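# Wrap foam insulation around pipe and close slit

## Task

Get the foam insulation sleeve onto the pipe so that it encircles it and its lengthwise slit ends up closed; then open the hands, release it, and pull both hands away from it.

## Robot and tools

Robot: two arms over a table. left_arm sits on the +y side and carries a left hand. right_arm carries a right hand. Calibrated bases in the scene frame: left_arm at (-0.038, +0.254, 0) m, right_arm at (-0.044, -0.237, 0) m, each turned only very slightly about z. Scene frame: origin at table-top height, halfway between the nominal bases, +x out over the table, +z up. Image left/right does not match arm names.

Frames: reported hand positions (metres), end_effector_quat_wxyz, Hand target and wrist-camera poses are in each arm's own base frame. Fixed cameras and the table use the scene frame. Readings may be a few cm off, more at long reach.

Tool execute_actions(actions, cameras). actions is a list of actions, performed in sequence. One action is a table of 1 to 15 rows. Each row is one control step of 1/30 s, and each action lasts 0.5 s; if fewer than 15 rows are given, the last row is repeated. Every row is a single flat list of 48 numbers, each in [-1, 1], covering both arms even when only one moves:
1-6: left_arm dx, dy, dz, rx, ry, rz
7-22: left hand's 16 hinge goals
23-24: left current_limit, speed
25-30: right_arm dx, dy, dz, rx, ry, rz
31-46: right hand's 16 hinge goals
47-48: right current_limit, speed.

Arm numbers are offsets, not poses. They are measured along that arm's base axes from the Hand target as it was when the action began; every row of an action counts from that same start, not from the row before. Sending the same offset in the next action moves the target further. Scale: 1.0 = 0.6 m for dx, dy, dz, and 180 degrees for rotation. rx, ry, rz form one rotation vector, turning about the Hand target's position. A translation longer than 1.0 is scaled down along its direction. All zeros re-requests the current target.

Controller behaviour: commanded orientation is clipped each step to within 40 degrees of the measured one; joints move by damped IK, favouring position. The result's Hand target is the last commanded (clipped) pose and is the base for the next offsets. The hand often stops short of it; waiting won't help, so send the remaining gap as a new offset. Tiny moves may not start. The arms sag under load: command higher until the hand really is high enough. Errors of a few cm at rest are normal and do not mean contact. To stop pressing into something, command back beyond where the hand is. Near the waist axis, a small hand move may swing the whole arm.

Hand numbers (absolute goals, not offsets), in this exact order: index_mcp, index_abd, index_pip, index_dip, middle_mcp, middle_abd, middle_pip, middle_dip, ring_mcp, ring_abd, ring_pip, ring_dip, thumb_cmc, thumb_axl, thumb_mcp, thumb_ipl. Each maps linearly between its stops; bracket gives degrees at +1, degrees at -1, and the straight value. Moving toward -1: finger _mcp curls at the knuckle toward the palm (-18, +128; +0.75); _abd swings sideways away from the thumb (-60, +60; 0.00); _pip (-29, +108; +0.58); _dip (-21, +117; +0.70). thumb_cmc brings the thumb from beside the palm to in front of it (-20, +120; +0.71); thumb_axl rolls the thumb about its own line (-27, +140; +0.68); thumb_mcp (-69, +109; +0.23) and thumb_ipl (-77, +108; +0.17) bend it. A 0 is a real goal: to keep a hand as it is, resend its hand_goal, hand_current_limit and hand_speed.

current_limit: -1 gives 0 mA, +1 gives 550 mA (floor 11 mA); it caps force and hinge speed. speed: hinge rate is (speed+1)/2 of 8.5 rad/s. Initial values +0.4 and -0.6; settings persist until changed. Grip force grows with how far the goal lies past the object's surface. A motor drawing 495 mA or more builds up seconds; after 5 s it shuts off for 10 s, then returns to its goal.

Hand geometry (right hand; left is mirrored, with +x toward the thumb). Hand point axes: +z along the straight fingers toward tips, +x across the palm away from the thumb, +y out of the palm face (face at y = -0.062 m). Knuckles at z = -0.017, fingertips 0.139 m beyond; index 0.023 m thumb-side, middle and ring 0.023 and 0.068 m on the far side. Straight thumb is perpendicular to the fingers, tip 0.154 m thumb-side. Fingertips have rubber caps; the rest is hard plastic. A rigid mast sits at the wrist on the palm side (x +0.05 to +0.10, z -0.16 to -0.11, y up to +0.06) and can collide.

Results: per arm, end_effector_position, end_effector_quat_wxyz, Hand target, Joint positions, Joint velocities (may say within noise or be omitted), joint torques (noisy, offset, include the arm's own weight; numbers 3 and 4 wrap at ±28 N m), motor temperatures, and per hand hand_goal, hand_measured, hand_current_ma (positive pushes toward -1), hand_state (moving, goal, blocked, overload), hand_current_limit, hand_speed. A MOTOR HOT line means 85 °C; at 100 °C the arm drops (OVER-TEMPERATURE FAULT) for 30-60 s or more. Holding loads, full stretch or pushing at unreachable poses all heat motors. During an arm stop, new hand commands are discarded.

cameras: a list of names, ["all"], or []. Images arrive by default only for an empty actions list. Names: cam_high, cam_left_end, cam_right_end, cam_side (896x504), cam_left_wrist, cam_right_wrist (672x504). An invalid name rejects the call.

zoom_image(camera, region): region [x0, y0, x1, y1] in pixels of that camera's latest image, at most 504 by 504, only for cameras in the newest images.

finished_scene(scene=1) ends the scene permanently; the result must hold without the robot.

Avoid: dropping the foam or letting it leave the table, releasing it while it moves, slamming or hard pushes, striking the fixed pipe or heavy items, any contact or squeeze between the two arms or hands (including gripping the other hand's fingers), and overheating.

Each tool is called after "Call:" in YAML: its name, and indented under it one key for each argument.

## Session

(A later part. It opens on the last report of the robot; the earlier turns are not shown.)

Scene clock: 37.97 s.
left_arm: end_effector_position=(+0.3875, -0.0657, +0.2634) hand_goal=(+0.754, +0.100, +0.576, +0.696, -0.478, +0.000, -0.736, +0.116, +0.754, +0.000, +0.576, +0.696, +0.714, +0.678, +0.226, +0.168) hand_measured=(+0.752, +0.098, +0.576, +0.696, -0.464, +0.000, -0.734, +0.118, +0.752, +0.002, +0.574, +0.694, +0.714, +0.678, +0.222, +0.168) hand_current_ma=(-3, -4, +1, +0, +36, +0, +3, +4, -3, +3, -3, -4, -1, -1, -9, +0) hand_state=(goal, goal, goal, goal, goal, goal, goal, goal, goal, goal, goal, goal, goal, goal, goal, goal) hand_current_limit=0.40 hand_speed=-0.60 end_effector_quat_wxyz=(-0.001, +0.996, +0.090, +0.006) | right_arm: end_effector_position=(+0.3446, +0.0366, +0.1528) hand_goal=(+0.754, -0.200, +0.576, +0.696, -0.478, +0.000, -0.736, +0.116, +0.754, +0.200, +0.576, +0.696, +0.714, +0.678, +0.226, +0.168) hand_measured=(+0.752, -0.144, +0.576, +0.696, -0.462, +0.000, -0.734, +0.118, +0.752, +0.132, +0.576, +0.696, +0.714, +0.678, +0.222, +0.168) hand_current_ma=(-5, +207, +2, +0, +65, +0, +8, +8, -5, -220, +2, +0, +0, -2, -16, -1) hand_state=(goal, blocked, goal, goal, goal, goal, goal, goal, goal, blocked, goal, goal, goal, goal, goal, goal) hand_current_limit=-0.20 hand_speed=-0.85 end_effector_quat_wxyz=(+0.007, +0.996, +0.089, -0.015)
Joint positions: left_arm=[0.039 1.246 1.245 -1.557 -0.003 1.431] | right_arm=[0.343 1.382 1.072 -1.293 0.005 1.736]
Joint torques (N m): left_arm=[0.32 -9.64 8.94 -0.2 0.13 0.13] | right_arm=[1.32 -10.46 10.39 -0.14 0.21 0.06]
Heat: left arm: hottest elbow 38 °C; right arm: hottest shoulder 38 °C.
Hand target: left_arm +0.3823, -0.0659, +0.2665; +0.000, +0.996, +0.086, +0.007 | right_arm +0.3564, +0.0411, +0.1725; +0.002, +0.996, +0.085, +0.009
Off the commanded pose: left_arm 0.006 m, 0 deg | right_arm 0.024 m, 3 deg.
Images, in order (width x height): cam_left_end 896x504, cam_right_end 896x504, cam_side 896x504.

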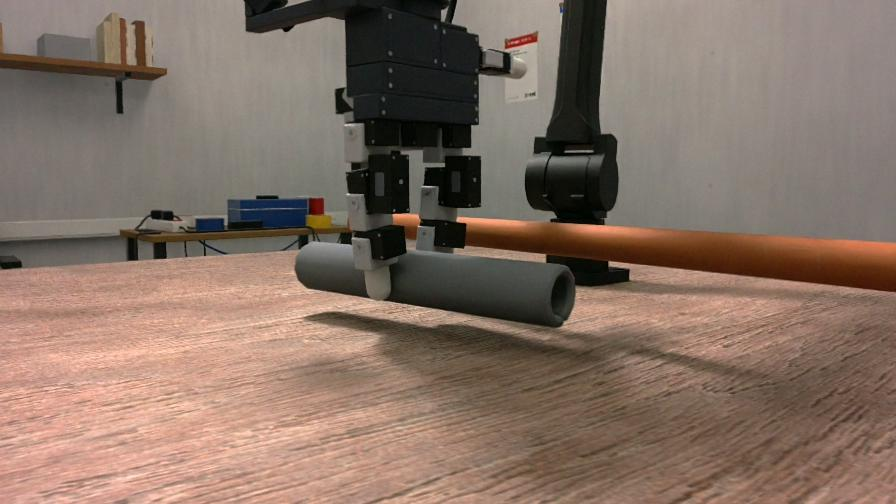

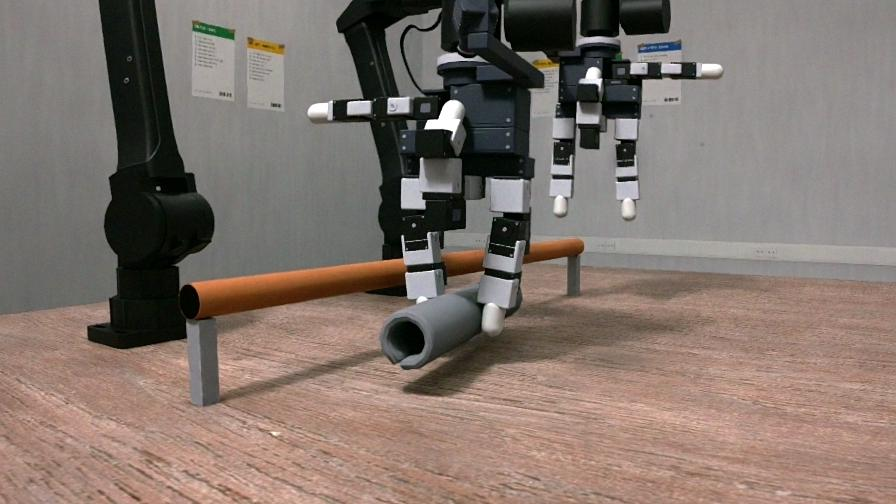

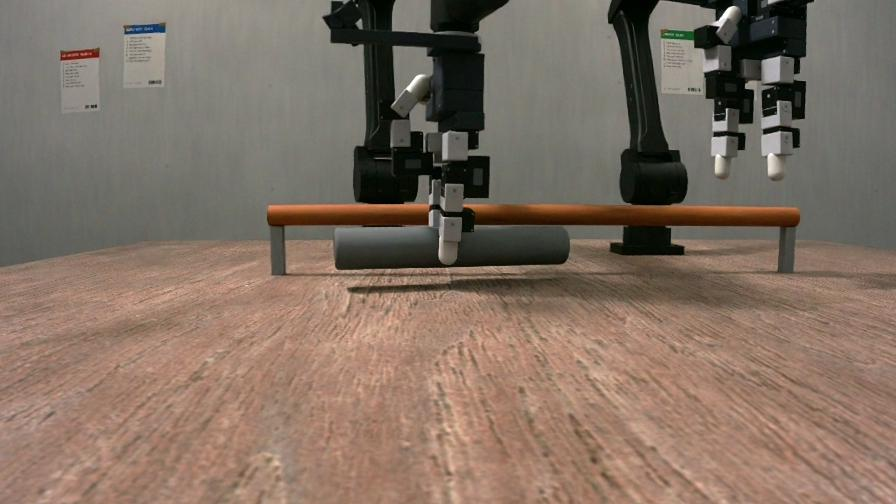

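Call:
execute_actions:
  actions:
    - [[0,0,0,0,0,0,0.754,0.1,0.576,0.696,-0.479,0,-0.737,0.116,0.754,0,0.576,0.696,0.714,0.678,0.226,0.168,0.4,-0.6,0,0,0.05,0,-0.0313,-0.02,0.754,-0.2,0.576,0.696,-0.479,0,-0.737,0.116,0.754,0.2,0.576,0.696,0.714,0.678,0.226,0.168,-0.2,-0.85]]
    - [[0,0,0,0,0,0,0.754,0.1,0.576,0.696,-0.479,0,-0.737,0.116,0.754,0,0.576,0.696,0.714,0.678,0.226,0.168,0.4,-0.6,0,0,0.05,0,-0.0313,-0.02,0.754,-0.2,0.576,0.696,-0.479,0,-0.737,0.116,0.754,0.2,0.576,0.696,0.714,0.678,0.226,0.168,-0.2,-0.85]]
    - [[0,0,0,0,0,0,0.754,0.1,0.576,0.696,-0.479,0,-0.737,0.116,0.754,0,0.576,0.696,0.714,0.678,0.226,0.168,0.4,-0.6,0,0,0.05,0,-0.0313,-0.02,0.754,-0.2,0.576,0.696,-0.479,0,-0.737,0.116,0.754,0.2,0.576,0.696,0.714,0.678,0.226,0.168,-0.2,-0.85]]
  cameras: ["cam_high", "cam_left_end", "cam_right_end", "cam_side"]

Call:
zoom_image:
  camera: "cam_right_end"
  region: [370, 180, 540, 350]

Scene clock: 41.27 s.
left_arm: end_effector_position=(+0.3875, -0.0657, +0.2634) hand_goal=(+0.754, +0.100, +0.576, +0.696, -0.478, +0.000, -0.736, +0.116, +0.754, +0.000, +0.576, +0.696, +0.714, +0.678, +0.226, +0.168) hand_measured=(+0.752, +0.098, +0.576, +0.696, -0.464, +0.000, -0.734, +0.118, +0.752, +0.002, +0.574, +0.694, +0.714, +0.678, +0.222, +0.168) hand_current_ma=(-3, -4, +1, +0, +36, +0, +3, +4, -3, +3, -3, -4, -1, -1, -9, +0) hand_state=(goal, goal, goal, goal, goal, goal, goal, goal, goal, goal, goal, goal, goal, goal, goal, goal) hand_current_limit=0.40 hand_speed=-0.60 end_effector_quat_wxyz=(-0.001, +0.996, +0.090, +0.006) | right_arm: end_effector_position=(+0.3440, +0.0330, +0.2432) hand_goal=(+0.754, -0.200, +0.576, +0.696, -0.478, +0.000, -0.736, +0.116, +0.754, +0.200, +0.576, +0.696, +0.714, +0.678, +0.226, +0.168) hand_measured=(+0.752, -0.144, +0.576, +0.696, -0.462, +0.000, -0.734, +0.118, +0.752, +0.132, +0.576, +0.696, +0.714, +0.678, +0.222, +0.168) hand_current_ma=(-4, +207, +2, +0, +65, +0, +8, +8, -5, -220, +2, +0, +0, -2, -16, -1) hand_state=(goal, blocked, goal, goal, goal, goal, goal, goal, goal, blocked, goal, goal, goal, goal, goal, goal) hand_current_limit=-0.20 hand_speed=-0.85 end_effector_quat_wxyz=(+0.026, +0.992, -0.007, +0.125)
Joint positions: left_arm=[0.039 1.246 1.245 -1.557 -0.003 1.431] | right_arm=[0.374 1.21 1.147 -1.293 0.141 1.944]
Joint torques (N m): left_arm=[0.26 -9.93 8.94 -0.18 0.13 0.12] | right_arm=[1.73 -8.18 11.19 1.09 0.34 0.03]
Heat: left arm: hottest elbow 38 °C; right arm: hottest shoulder 38 °C.
Hand target: left_arm +0.3823, -0.0659, +0.2665; +0.000, +0.996, +0.086, +0.007 | right_arm +0.3566, +0.0412, +0.2625; +0.015, +0.988, -0.010, +0.155
Off the commanded pose: left_arm 0.006 m, 0 deg | right_arm 0.025 m, 4 deg.
Images, in order (width x height): cam_high 896x504, cam_left_end 896x504, cam_right_end 896x504, cam_side 896x504.

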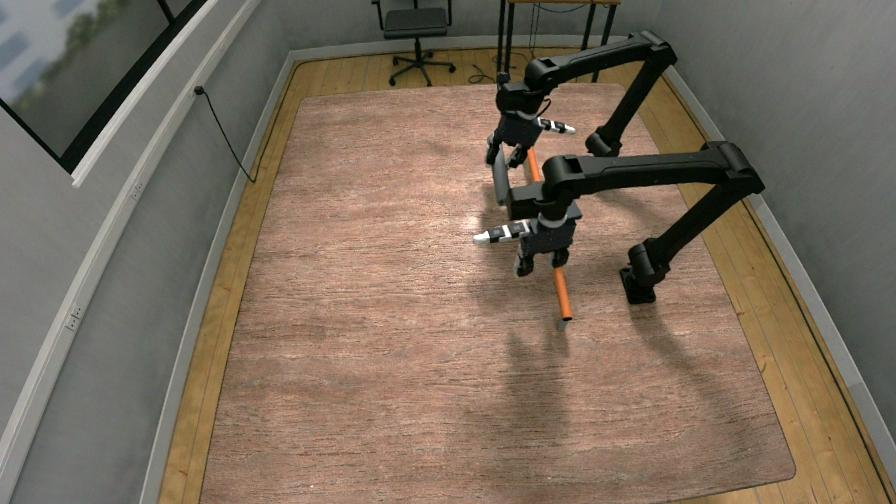

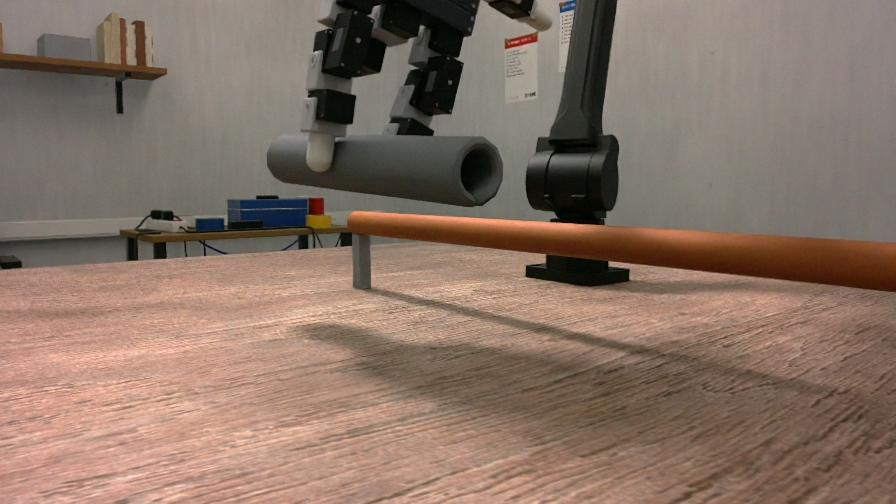

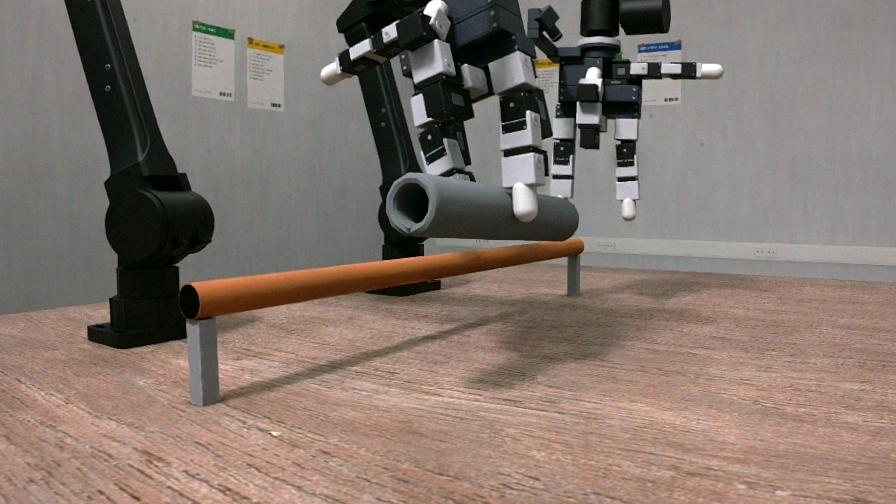

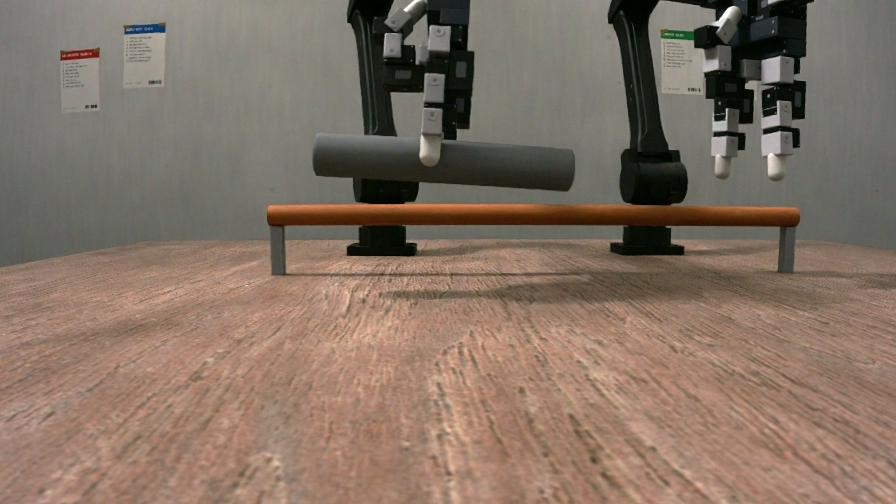

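Scaled by 2.965 from the camera's 896x504 image, which has a finer 1280x720 frame.

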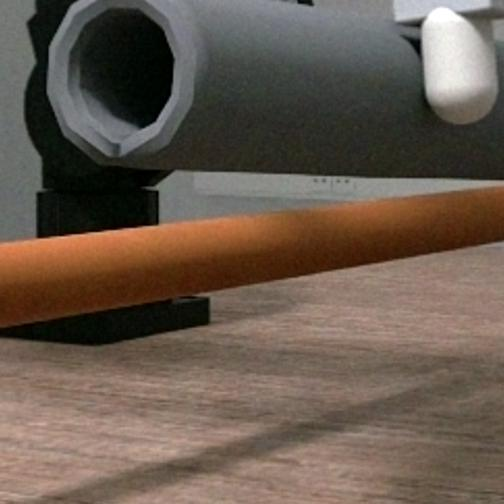

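Call:
zoom_image:
  camera: "cam_high"
  region: [470, 120, 570, 220]

Call:
zoom_image:
  camera: "cam_left_end"
  region: [250, 100, 600, 300]

Scaled by 5.040 from the camera's 896x504 image, which has a finer 1280x720 frame.

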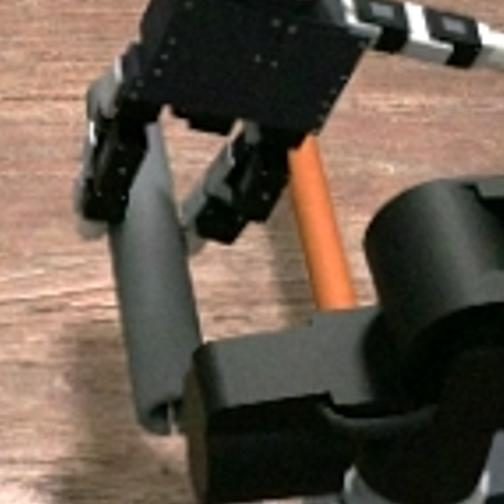

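Scaled by 1.440 from the camera's 896x504 image, which has a finer 1280x720 frame.

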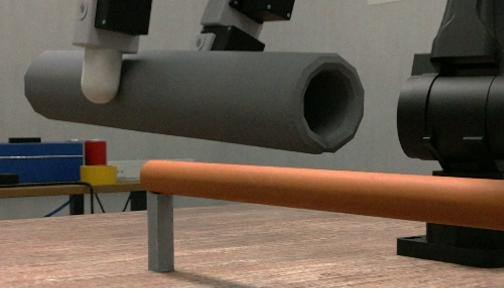

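Call:
execute_actions:
  actions:
    - [[0,0,0,0,0,0,0.754,0.1,0.576,0.696,-0.479,0,-0.737,0.116,0.754,0,0.576,0.696,0.714,0.678,0.226,0.168,0.4,-0.6,-0.03,0,0,0.0167,0,0.005,0.754,-0.2,0.576,0.696,-0.479,0,-0.737,0.116,0.754,0.2,0.576,0.696,0.714,0.678,0.226,0.168,-0.2,-0.85]]
    - [[0,0,0,0,0,0,0.754,0.1,0.576,0.696,-0.479,0,-0.737,0.116,0.754,0,0.576,0.696,0.714,0.678,0.226,0.168,0.4,-0.6,-0.0556,0,0,0,0,0,0.754,-0.2,0.576,0.696,-0.479,0,-0.737,0.116,0.754,0.2,0.576,0.696,0.714,0.678,0.226,0.168,-0.2,-0.85]]
    - [[0,0,0,0,0,0,0.754,0.1,0.576,0.696,-0.479,0,-0.737,0.116,0.754,0,0.576,0.696,0.714,0.678,0.226,0.168,0.4,-0.6,-0.0556,0,0,0,0,0,0.754,-0.2,0.576,0.696,-0.479,0,-0.737,0.116,0.754,0.2,0.576,0.696,0.714,0.678,0.226,0.168,-0.2,-0.85]]
    - [[0,0,0,0,0,0,0.754,0.1,0.576,0.696,-0.479,0,-0.737,0.116,0.754,0,0.576,0.696,0.714,0.678,0.226,0.168,0.4,-0.6,-0.03,0,0,0,0,0,0.754,-0.2,0.576,0.696,-0.479,0,-0.737,0.116,0.754,0.2,0.576,0.696,0.714,0.678,0.226,0.168,-0.2,-0.85]]
  cameras: ["cam_high", "cam_left_end", "cam_right_end", "cam_side"]

Call:
zoom_image:
  camera: "cam_right_end"
  region: [280, 150, 520, 350]

Call:
zoom_image:
  camera: "cam_left_end"
  region: [280, 80, 630, 330]

Scene clock: 45.17 s.
left_arm: end_effector_position=(+0.3875, -0.0657, +0.2634) hand_goal=(+0.754, +0.100, +0.576, +0.696, -0.478, +0.000, -0.736, +0.116, +0.754, +0.000, +0.576, +0.696, +0.714, +0.678, +0.226, +0.168) hand_measured=(+0.752, +0.098, +0.576, +0.696, -0.464, +0.000, -0.734, +0.118, +0.752, +0.002, +0.574, +0.694, +0.714, +0.678, +0.222, +0.168) hand_current_ma=(-3, -4, +1, +0, +36, +0, +3, +4, -3, +3, -3, -4, -1, -1, -9, +0) hand_state=(goal, goal, goal, goal, goal, goal, goal, goal, goal, goal, goal, goal, goal, goal, goal, goal) hand_current_limit=0.40 hand_speed=-0.60 end_effector_quat_wxyz=(-0.001, +0.996, +0.090, +0.006) | right_arm: end_effector_position=(+0.2579, +0.0408, +0.2598) hand_goal=(+0.754, -0.200, +0.576, +0.696, -0.478, +0.000, -0.736, +0.116, +0.754, +0.200, +0.576, +0.696, +0.714, +0.678, +0.226, +0.168) hand_measured=(+0.752, -0.144, +0.576, +0.696, -0.462, +0.000, -0.734, +0.118, +0.752, +0.132, +0.576, +0.696, +0.714, +0.678, +0.222, +0.168) hand_current_ma=(-4, +207, +2, +0, +65, +0, +8, +8, -6, -220, +2, +0, +0, -2, -16, -1) hand_state=(goal, blocked, goal, goal, goal, goal, goal, goal, goal, blocked, goal, goal, goal, goal, goal, goal) hand_current_limit=-0.20 hand_speed=-0.85 end_effector_quat_wxyz=(-0.011, +0.988, -0.005, +0.153)
Joint positions: left_arm=[0.039 1.246 1.245 -1.557 -0.003 1.431] | right_arm=[0.493 0.95 1.021 -1.36 0.125 2.057]
Joint torques (N m): left_arm=[0.5 -9.7 8.9 -0.2 0.14 0.11] | right_arm=[1.73 -4.72 7.79 0.44 0.3 0.02]
Heat: left arm: hottest elbow 38 °C; right arm: hottest shoulder 38 °C.
Hand target: left_arm +0.3823, -0.0659, +0.2665; +0.000, +0.996, +0.086, +0.007 | right_arm +0.2538, +0.0411, +0.2626; -0.012, +0.988, -0.006, +0.155
Off the commanded pose: left_arm 0.006 m, 0 deg | right_arm 0.005 m, 0 deg.
Images, in order (width x height): cam_high 896x504, cam_left_end 896x504, cam_right_end 896x504, cam_side 896x504.

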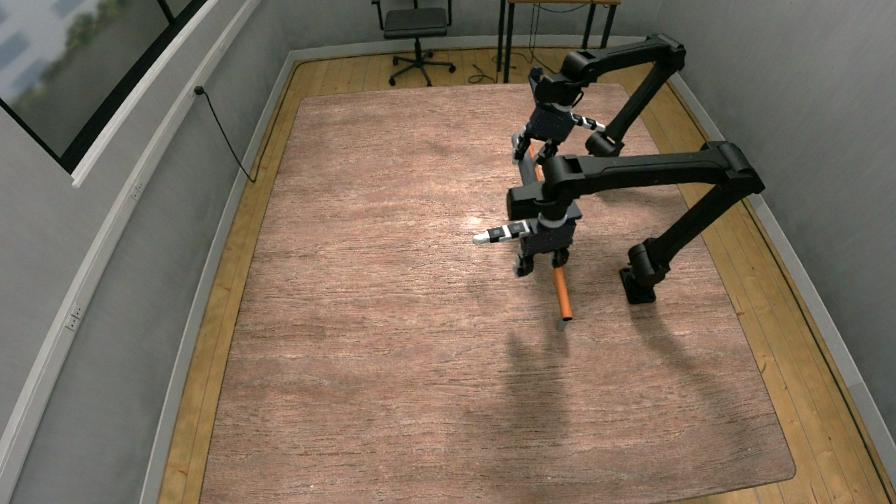

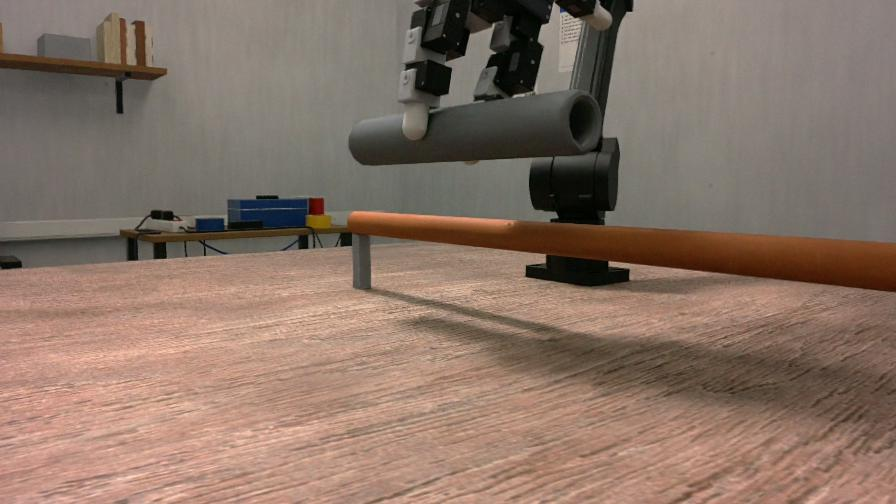

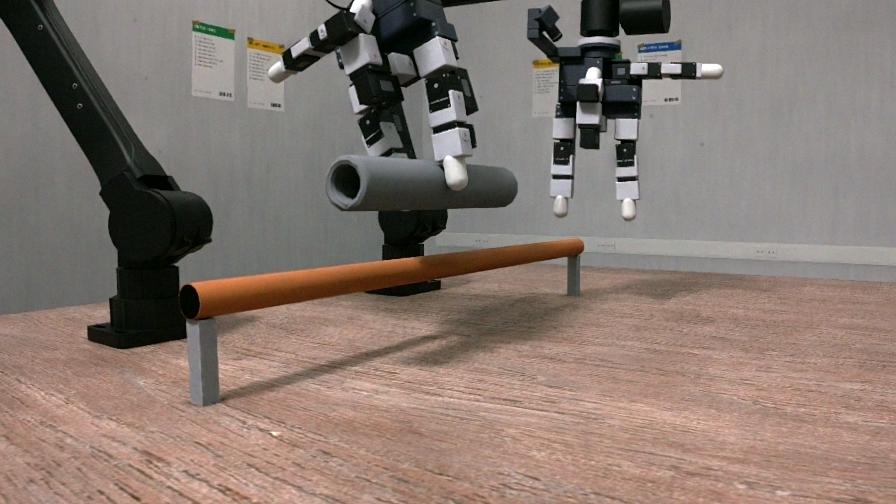

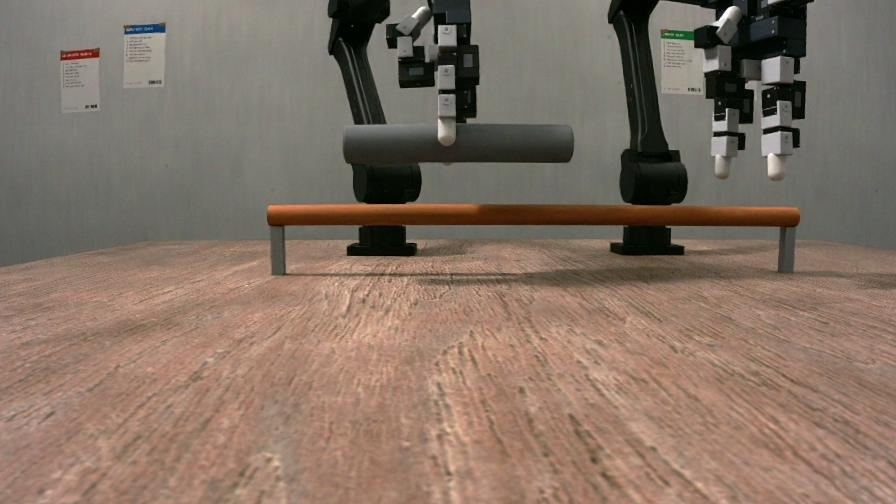

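Scaled by 2.100 from the camera's 896x504 image, which has a finer 1280x720 frame.

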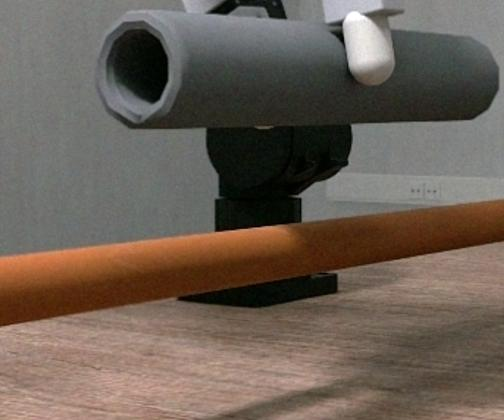

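Scaled by 1.440 from the camera's 896x504 image, which has a finer 1280x720 frame.

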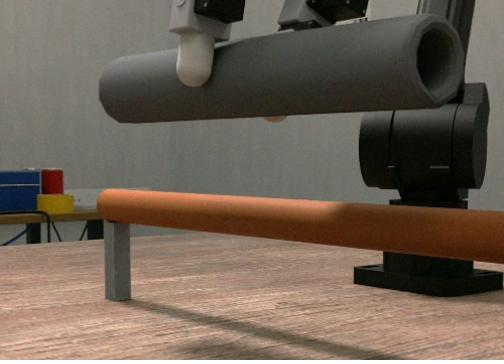

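Call:
execute_actions:
  actions:
    - [[0,0,0,0,0,0,0.754,0.1,0.576,0.696,-0.479,0,-0.737,0.116,0.754,0,0.576,0.696,0.714,0.678,0.226,0.168,0.4,-0.6,-0.045,0,-0.01,0,0,0.004,0.754,-0.2,0.576,0.696,-0.479,0,-0.737,0.116,0.754,0.2,0.576,0.696,0.714,0.678,0.226,0.168,-0.2,-0.85]]
    - [[0,0,0,0,0,0,0.754,0.1,0.576,0.696,-0.479,0,-0.737,0.116,0.754,0,0.576,0.696,0.714,0.678,0.226,0.168,0.4,-0.6,-0.042,0,-0.02,0,0,0.0046,0.754,-0.2,0.576,0.696,-0.479,0,-0.737,0.116,0.754,0.2,0.576,0.696,0.714,0.678,0.226,0.168,-0.2,-0.85]]
  cameras: ["cam_high", "cam_left_end", "cam_right_end", "cam_side"]

Call:
zoom_image:
  camera: "cam_right_end"
  region: [230, 150, 500, 350]

Call:
zoom_image:
  camera: "cam_left_end"
  region: [330, 80, 680, 330]

Scene clock: 47.73 s.
left_arm: end_effector_position=(+0.3875, -0.0657, +0.2634) hand_goal=(+0.754, +0.100, +0.576, +0.696, -0.478, +0.000, -0.736, +0.116, +0.754, +0.000, +0.576, +0.696, +0.714, +0.678, +0.226, +0.168) hand_measured=(+0.752, +0.098, +0.576, +0.696, -0.464, +0.000, -0.734, +0.118, +0.752, +0.002, +0.574, +0.694, +0.714, +0.678, +0.222, +0.168) hand_current_ma=(-3, -4, +1, +0, +36, +0, +3, +4, -3, +3, -3, -4, -1, -1, -9, +0) hand_state=(goal, goal, goal, goal, goal, goal, goal, goal, goal, goal, goal, goal, goal, goal, goal, goal) hand_current_limit=0.40 hand_speed=-0.60 end_effector_quat_wxyz=(-0.001, +0.996, +0.090, +0.006) | right_arm: end_effector_position=(+0.2061, +0.0395, +0.2429) hand_goal=(+0.754, -0.200, +0.576, +0.696, -0.478, +0.000, -0.736, +0.116, +0.754, +0.200, +0.576, +0.696, +0.714, +0.678, +0.226, +0.168) hand_measured=(+0.752, -0.144, +0.576, +0.696, -0.462, +0.000, -0.734, +0.118, +0.752, +0.132, +0.576, +0.696, +0.714, +0.678, +0.222, +0.168) hand_current_ma=(-4, +207, +2, +0, +65, +0, +8, +8, -6, -220, +2, +0, +0, -2, -16, -1) hand_state=(goal, blocked, goal, goal, goal, goal, goal, goal, goal, blocked, goal, goal, goal, goal, goal, goal) hand_current_limit=-0.20 hand_speed=-0.85 end_effector_quat_wxyz=(-0.025, +0.988, +0.025, +0.148)
Joint positions: left_arm=[0.039 1.246 1.245 -1.557 -0.003 1.431] | right_arm=[0.593 0.801 0.906 -1.397 0.117 2.096]
Joint torques (N m): left_arm=[0.26 -9.52 8.95 -0.16 0.12 0.14] | right_arm=[1.44 -2.26 7.75 0.43 0.1 0.01]
Heat: left arm: hottest elbow 38 °C; right arm: hottest shoulder 38 °C.
Hand target: left_arm +0.3823, -0.0659, +0.2665; +0.000, +0.996, +0.086, +0.007 | right_arm +0.2016, +0.0411, +0.2445; -0.014, +0.988, +0.007, +0.154
Off the commanded pose: left_arm 0.006 m, 0 deg | right_arm 0.005 m, 3 deg.
joint sent to its limit (right arm) — joint 6 (wrist roll), upper limit. The joint targets are off in orientation, not in position.
Images, in order (width x height): cam_high 896x504, cam_left_end 896x504, cam_right_end 896x504, cam_side 896x504.

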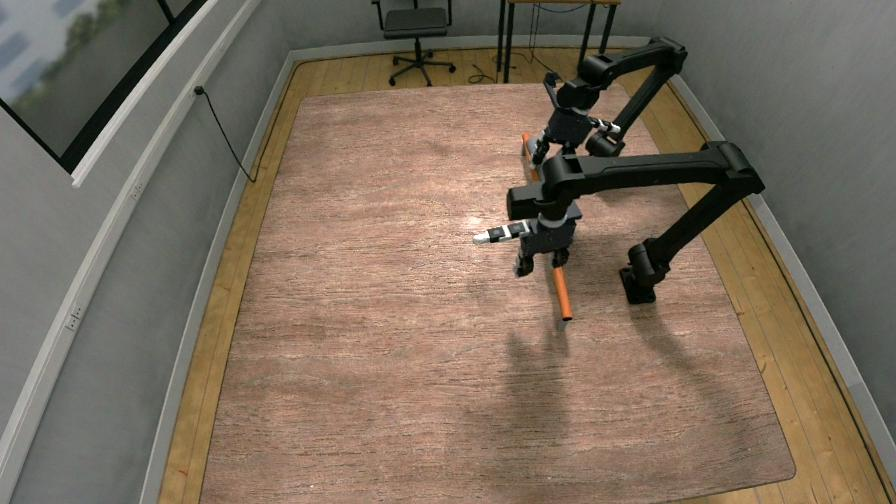

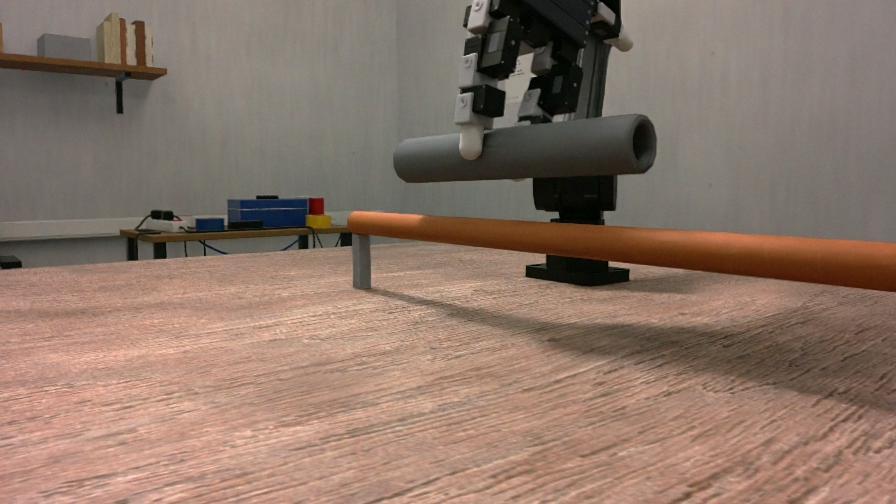

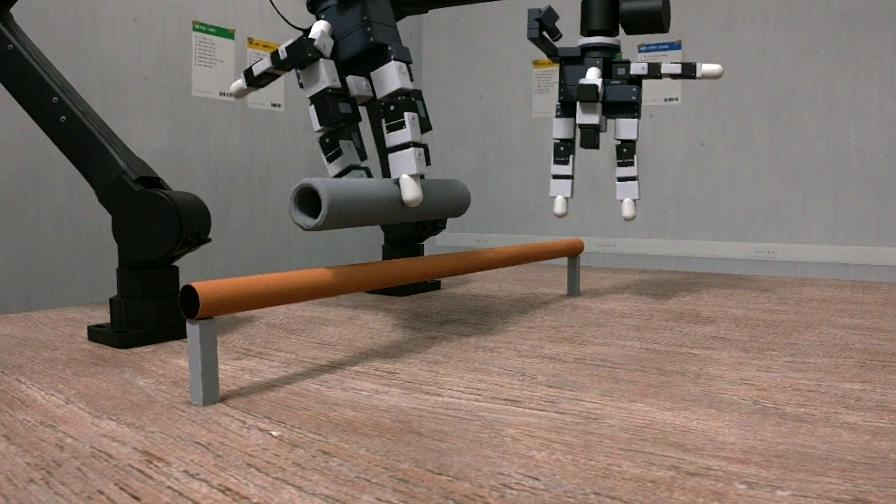

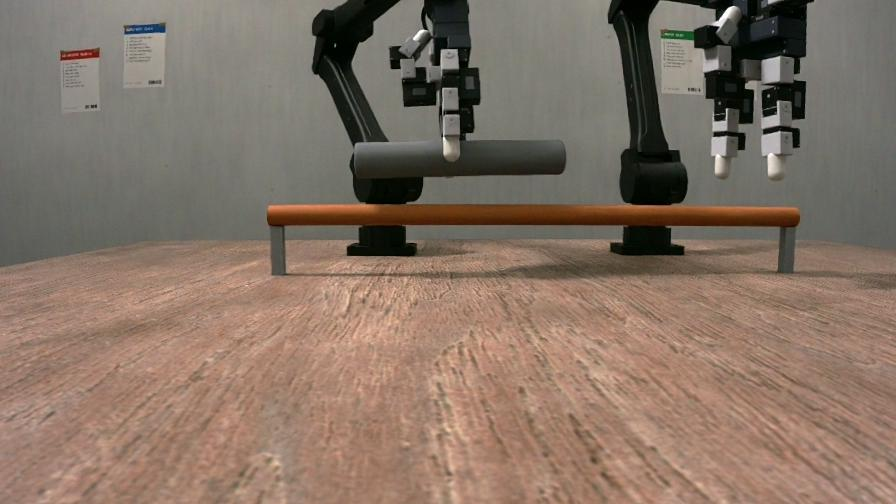

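Scaled by 1.867 from the camera's 896x504 image, which has a finer 1280x720 frame.

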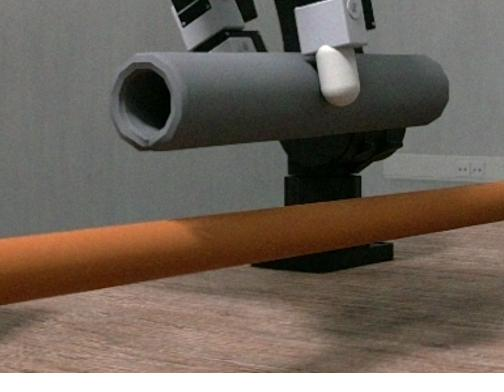

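Scaled by 1.440 from the camera's 896x504 image, which has a finer 1280x720 frame.

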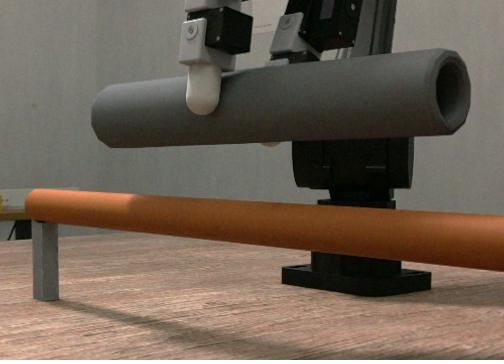

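Call:
execute_actions:
  actions:
    - [[0,0,0,0,0,0,0.754,0.1,0.576,0.696,-0.479,0,-0.737,0.116,0.754,0,0.576,0.696,0.714,0.678,0.226,0.168,0.4,-0.6,0.008,-0.03,0,0,0,-0.003,0.754,-0.2,0.576,0.696,-0.479,0,-0.737,0.116,0.754,0.2,0.576,0.696,0.714,0.678,0.226,0.168,-0.2,-0.85]]
    - [[0,0,0,0,0,0,0.754,0.1,0.576,0.696,-0.479,0,-0.737,0.116,0.754,0,0.576,0.696,0.714,0.678,0.226,0.168,0.4,-0.6,0.007,-0.02,-0.02,0,0,0,0.754,-0.2,0.576,0.696,-0.479,0,-0.737,0.116,0.754,0.2,0.576,0.696,0.714,0.678,0.226,0.168,-0.2,-0.85]]
  cameras: ["cam_left_end", "cam_right_end", "cam_side"]

Call:
zoom_image:
  camera: "cam_right_end"
  region: [230, 150, 500, 350]

Call:
zoom_image:
  camera: "cam_left_end"
  region: [330, 80, 680, 330]

Call:
zoom_image:
  camera: "cam_side"
  region: [300, 100, 620, 260]

Scene clock: 49.67 s.
left_arm: end_effector_position=(+0.3875, -0.0657, +0.2634) hand_goal=(+0.754, +0.100, +0.576, +0.696, -0.478, +0.000, -0.736, +0.116, +0.754, +0.000, +0.576, +0.696, +0.714, +0.678, +0.226, +0.168) hand_measured=(+0.752, +0.098, +0.576, +0.696, -0.464, +0.000, -0.734, +0.118, +0.752, +0.002, +0.574, +0.694, +0.714, +0.678, +0.222, +0.168) hand_current_ma=(-3, -4, +1, +0, +36, +0, +3, +4, -3, +3, -3, -4, -1, -1, -9, +0) hand_state=(goal, goal, goal, goal, goal, goal, goal, goal, goal, goal, goal, goal, goal, goal, goal, goal) hand_current_limit=0.40 hand_speed=-0.60 end_effector_quat_wxyz=(-0.001, +0.996, +0.090, +0.006) | right_arm: end_effector_position=(+0.2077, +0.0115, +0.2299) hand_goal=(+0.754, -0.200, +0.576, +0.696, -0.478, +0.000, -0.736, +0.116, +0.754, +0.200, +0.576, +0.696, +0.714, +0.678, +0.226, +0.168) hand_measured=(+0.752, -0.144, +0.576, +0.696, -0.462, +0.000, -0.734, +0.118, +0.752, +0.132, +0.576, +0.696, +0.714, +0.678, +0.222, +0.168) hand_current_ma=(-3, +207, +2, +0, +64, +0, +8, +8, -7, -220, +2, +0, +0, -2, -16, -1) hand_state=(goal, blocked, goal, goal, goal, goal, goal, goal, goal, blocked, goal, goal, goal, goal, goal, goal) hand_current_limit=-0.20 hand_speed=-0.85 end_effector_quat_wxyz=(-0.007, +0.990, +0.002, +0.143)
Joint positions: left_arm=[0.039 1.246 1.245 -1.557 -0.003 1.431] | right_arm=[0.484 0.789 0.863 -1.384 0.119 2.035]
Joint torques (N m): left_arm=[0.38 -9.7 8.9 -0.14 0.12 0.13] | right_arm=[0.56 -2.49 7.72 1.31 0.09 -0.15]
Heat: left arm: hottest elbow 38 °C; right arm: hottest shoulder 37 °C.
Hand target: left_arm +0.3823, -0.0659, +0.2665; +0.000, +0.996, +0.086, +0.007 | right_arm +0.2106, +0.0111, +0.2326; -0.013, +0.988, +0.002, +0.154
Off the commanded pose: left_arm 0.006 m, 0 deg | right_arm 0.004 m, 2 deg.
Images, in order (width x height): cam_left_end 896x504, cam_right_end 896x504, cam_side 896x504.

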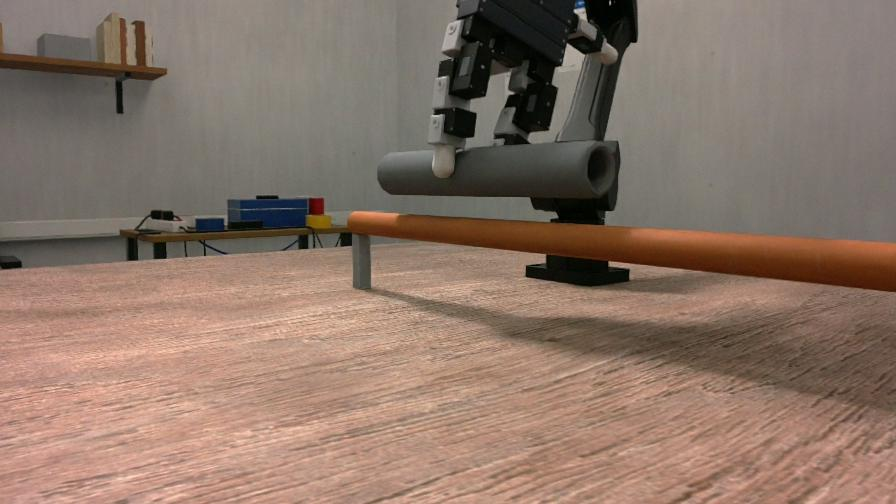

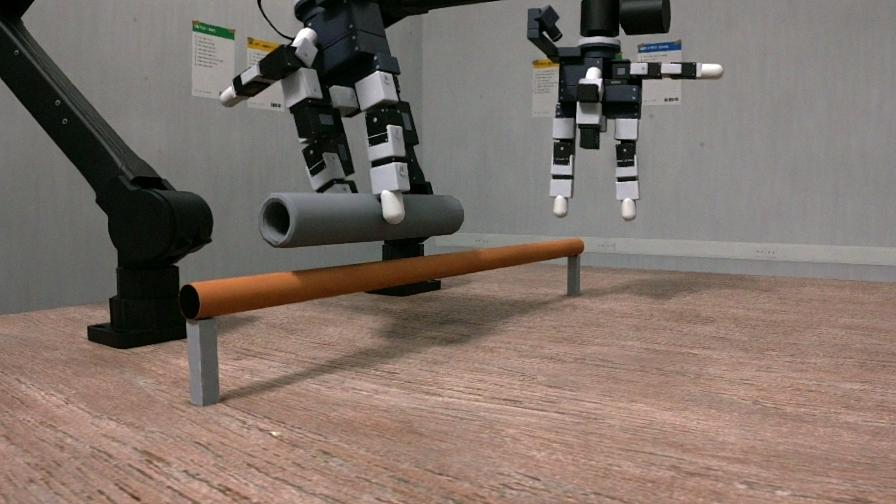

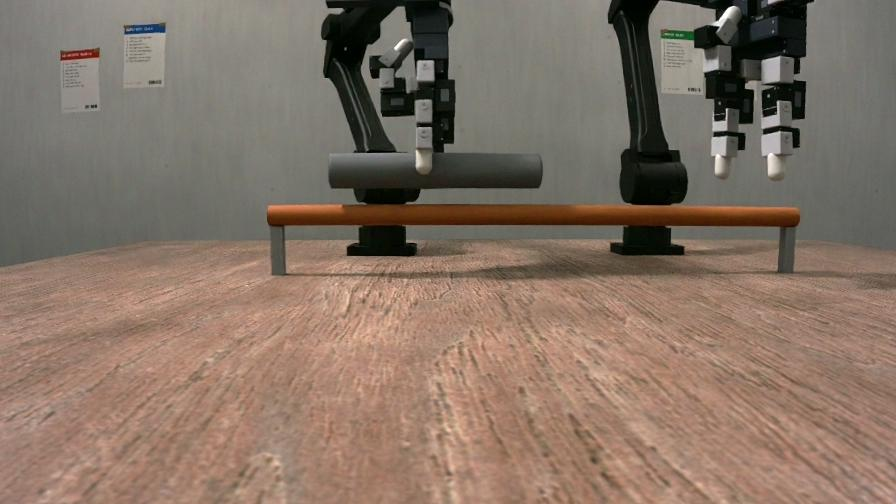

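Scaled by 1.867 from the camera's 896x504 image, which has a finer 1280x720 frame.

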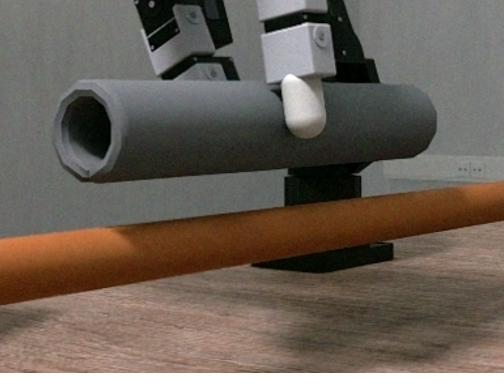

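Scaled by 1.440 from the camera's 896x504 image, which has a finer 1280x720 frame.

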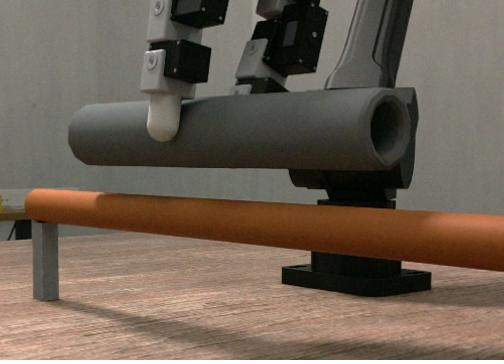

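Scaled by 1.575 from the camera's 896x504 image, which has a finer 1280x720 frame.

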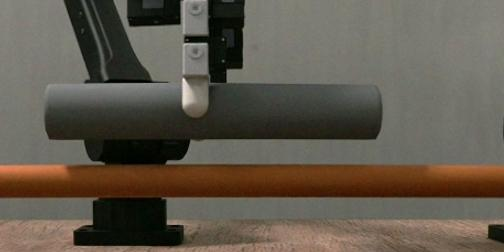

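Call:
zoom_image:
  camera: "cam_right_end"
  region: [250, 180, 330, 260]

Call:
zoom_image:
  camera: "cam_left_end"
  region: [560, 120, 650, 220]

Scaled by 6.300 from the camera's 896x504 image, which has a finer 1280x720 frame.

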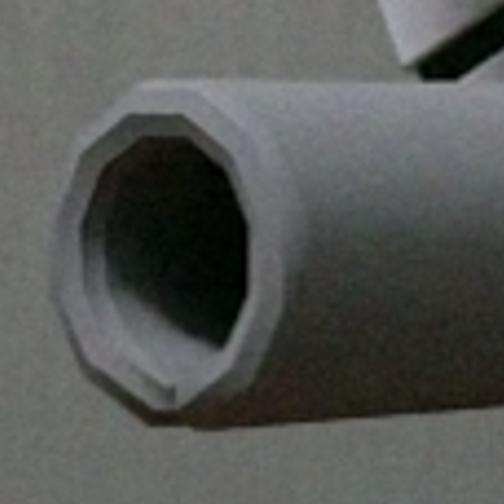

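Scaled by 5.040 from the camera's 896x504 image, which has a finer 1280x720 frame.

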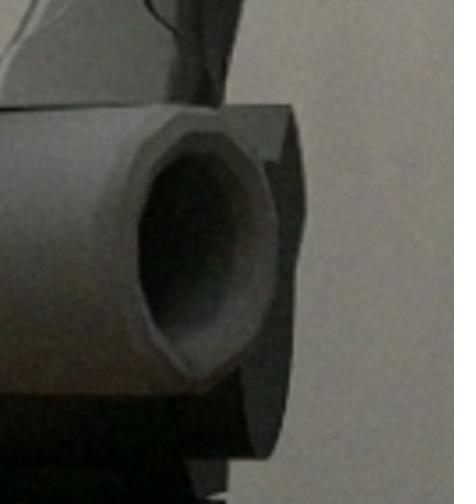

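Call:
execute_actions:
  actions:
    - [[0,0,0,0,0,0,0.754,0.1,0.576,0.696,-0.479,0,-0.737,0.116,0.754,0,0.576,0.696,0.714,0.678,0.226,0.168,0.4,-0.6,0.0175,0,-0.02,0,0.022,0.002,0.754,-0.2,0.576,0.696,-0.479,0,-0.737,0.116,0.754,0.2,0.576,0.696,0.714,0.678,0.226,0.168,-0.2,-0.85]]
    - [[0,0,0,0,0,0,0.754,0.1,0.576,0.696,-0.479,0,-0.737,0.116,0.754,0,0.576,0.696,0.714,0.678,0.226,0.168,0.4,-0.6,0,0,-0.01,0,0,0,0.754,-0.2,0.576,0.696,-0.479,0,-0.737,0.116,0.754,0.2,0.576,0.696,0.714,0.678,0.226,0.168,-0.2,-0.85]]
  cameras: ["cam_left_end", "cam_right_end", "cam_side"]

Call:
zoom_image:
  camera: "cam_right_end"
  region: [230, 180, 380, 320]

Call:
zoom_image:
  camera: "cam_left_end"
  region: [500, 130, 650, 280]

Call:
zoom_image:
  camera: "cam_side"
  region: [300, 100, 620, 260]

Scene clock: 51.73 s.
left_arm: end_effector_position=(+0.3875, -0.0657, +0.2634) hand_goal=(+0.754, +0.100, +0.576, +0.696, -0.478, +0.000, -0.736, +0.116, +0.754, +0.000, +0.576, +0.696, +0.714, +0.678, +0.226, +0.168) hand_measured=(+0.752, +0.098, +0.576, +0.696, -0.464, +0.000, -0.734, +0.118, +0.752, +0.002, +0.574, +0.694, +0.714, +0.678, +0.222, +0.168) hand_current_ma=(-3, -4, +1, +0, +36, +0, +3, +4, -3, +3, -3, -4, -1, -1, -9, +0) hand_state=(goal, goal, goal, goal, goal, goal, goal, goal, goal, goal, goal, goal, goal, goal, goal, goal) hand_current_limit=0.40 hand_speed=-0.60 end_effector_quat_wxyz=(-0.001, +0.996, +0.090, +0.006) | right_arm: end_effector_position=(+0.2167, +0.0110, +0.2157) hand_goal=(+0.754, -0.200, +0.576, +0.696, -0.478, +0.000, -0.736, +0.116, +0.754, +0.200, +0.576, +0.696, +0.714, +0.678, +0.226, +0.168) hand_measured=(+0.752, -0.144, +0.576, +0.696, -0.462, +0.000, -0.734, +0.118, +0.752, +0.132, +0.576, +0.696, +0.714, +0.678, +0.222, +0.168) hand_current_ma=(-3, +207, +2, +0, +64, +0, +8, +8, -7, -220, +2, +0, +0, -2, -16, -1) hand_state=(goal, blocked, goal, goal, goal, goal, goal, goal, goal, blocked, goal, goal, goal, goal, goal, goal) hand_current_limit=-0.20 hand_speed=-0.85 end_effector_quat_wxyz=(-0.012, +0.993, +0.004, +0.117)
Joint positions: left_arm=[0.039 1.246 1.245 -1.557 -0.003 1.431] | right_arm=[0.437 0.839 0.855 -1.363 0.076 1.991]
Joint torques (N m): left_arm=[0.44 -9.64 8.92 -0.21 0.13 0.12] | right_arm=[0.44 -1.61 7.56 1.13 0.06 -0.12]
Heat: left arm: hottest elbow 39 °C; right arm: hottest shoulder 37 °C.
Hand target: left_arm +0.3823, -0.0659, +0.2665; +0.000, +0.996, +0.086, +0.007 | right_arm +0.2211, +0.0111, +0.2146; -0.014, +0.993, +0.005, +0.120
Off the commanded pose: left_arm 0.006 m, 0 deg | right_arm 0.004 m, 0 deg.
Images, in order (width x height): cam_left_end 896x504, cam_right_end 896x504, cam_side 896x504.

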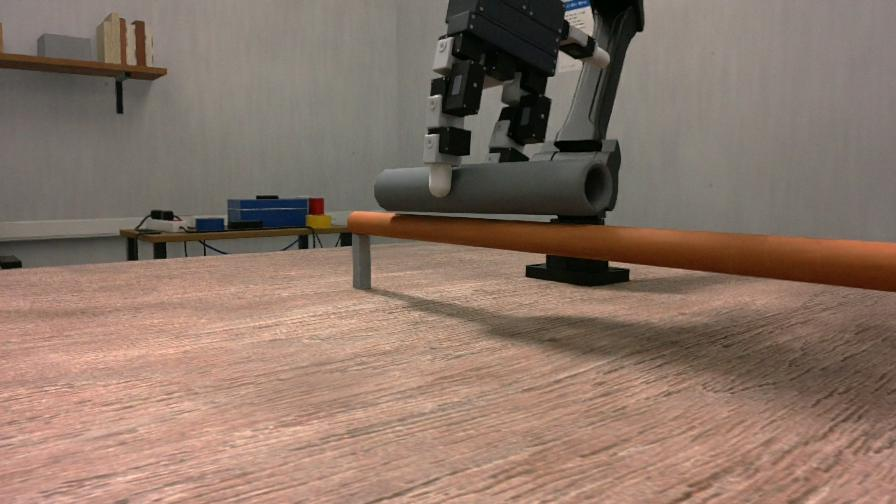

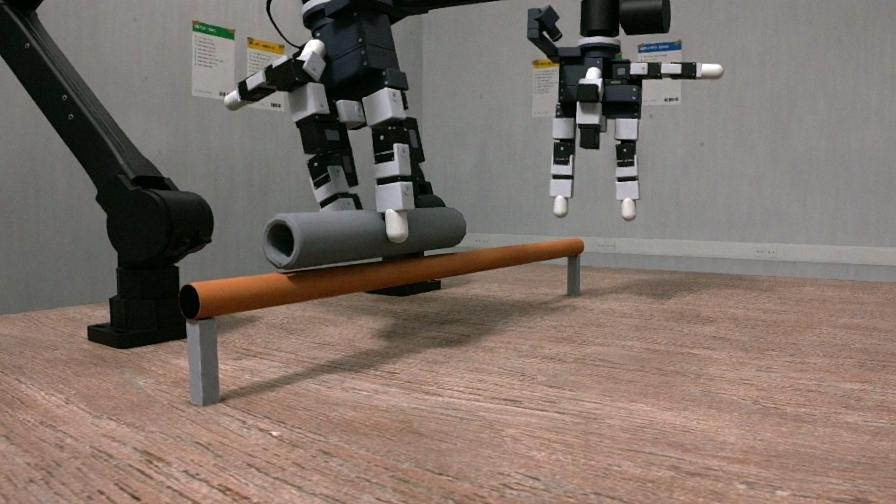

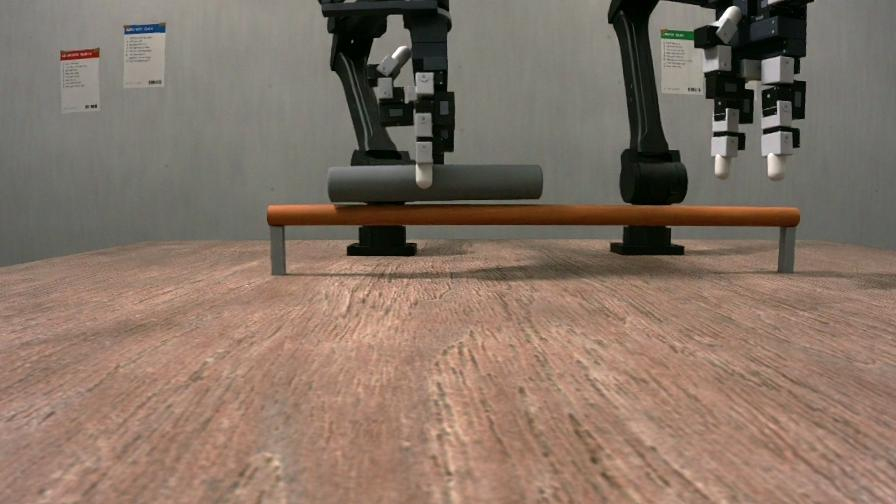

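Scaled by 3.360 from the camera's 896x504 image, which has a finer 1280x720 frame.

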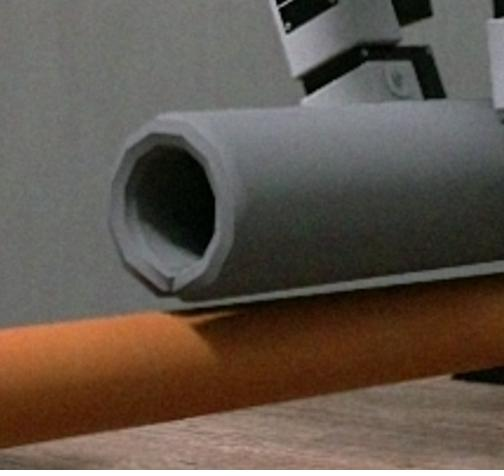

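Scaled by 3.360 from the camera's 896x504 image, which has a finer 1280x720 frame.

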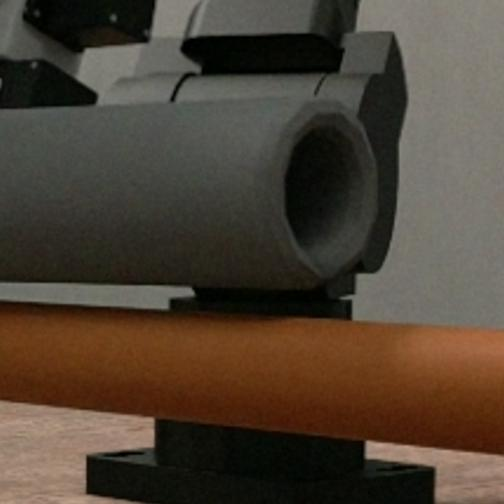

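Scaled by 1.575 from the camera's 896x504 image, which has a finer 1280x720 frame.

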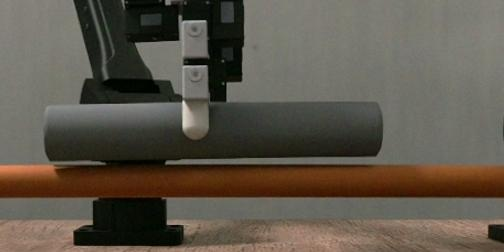

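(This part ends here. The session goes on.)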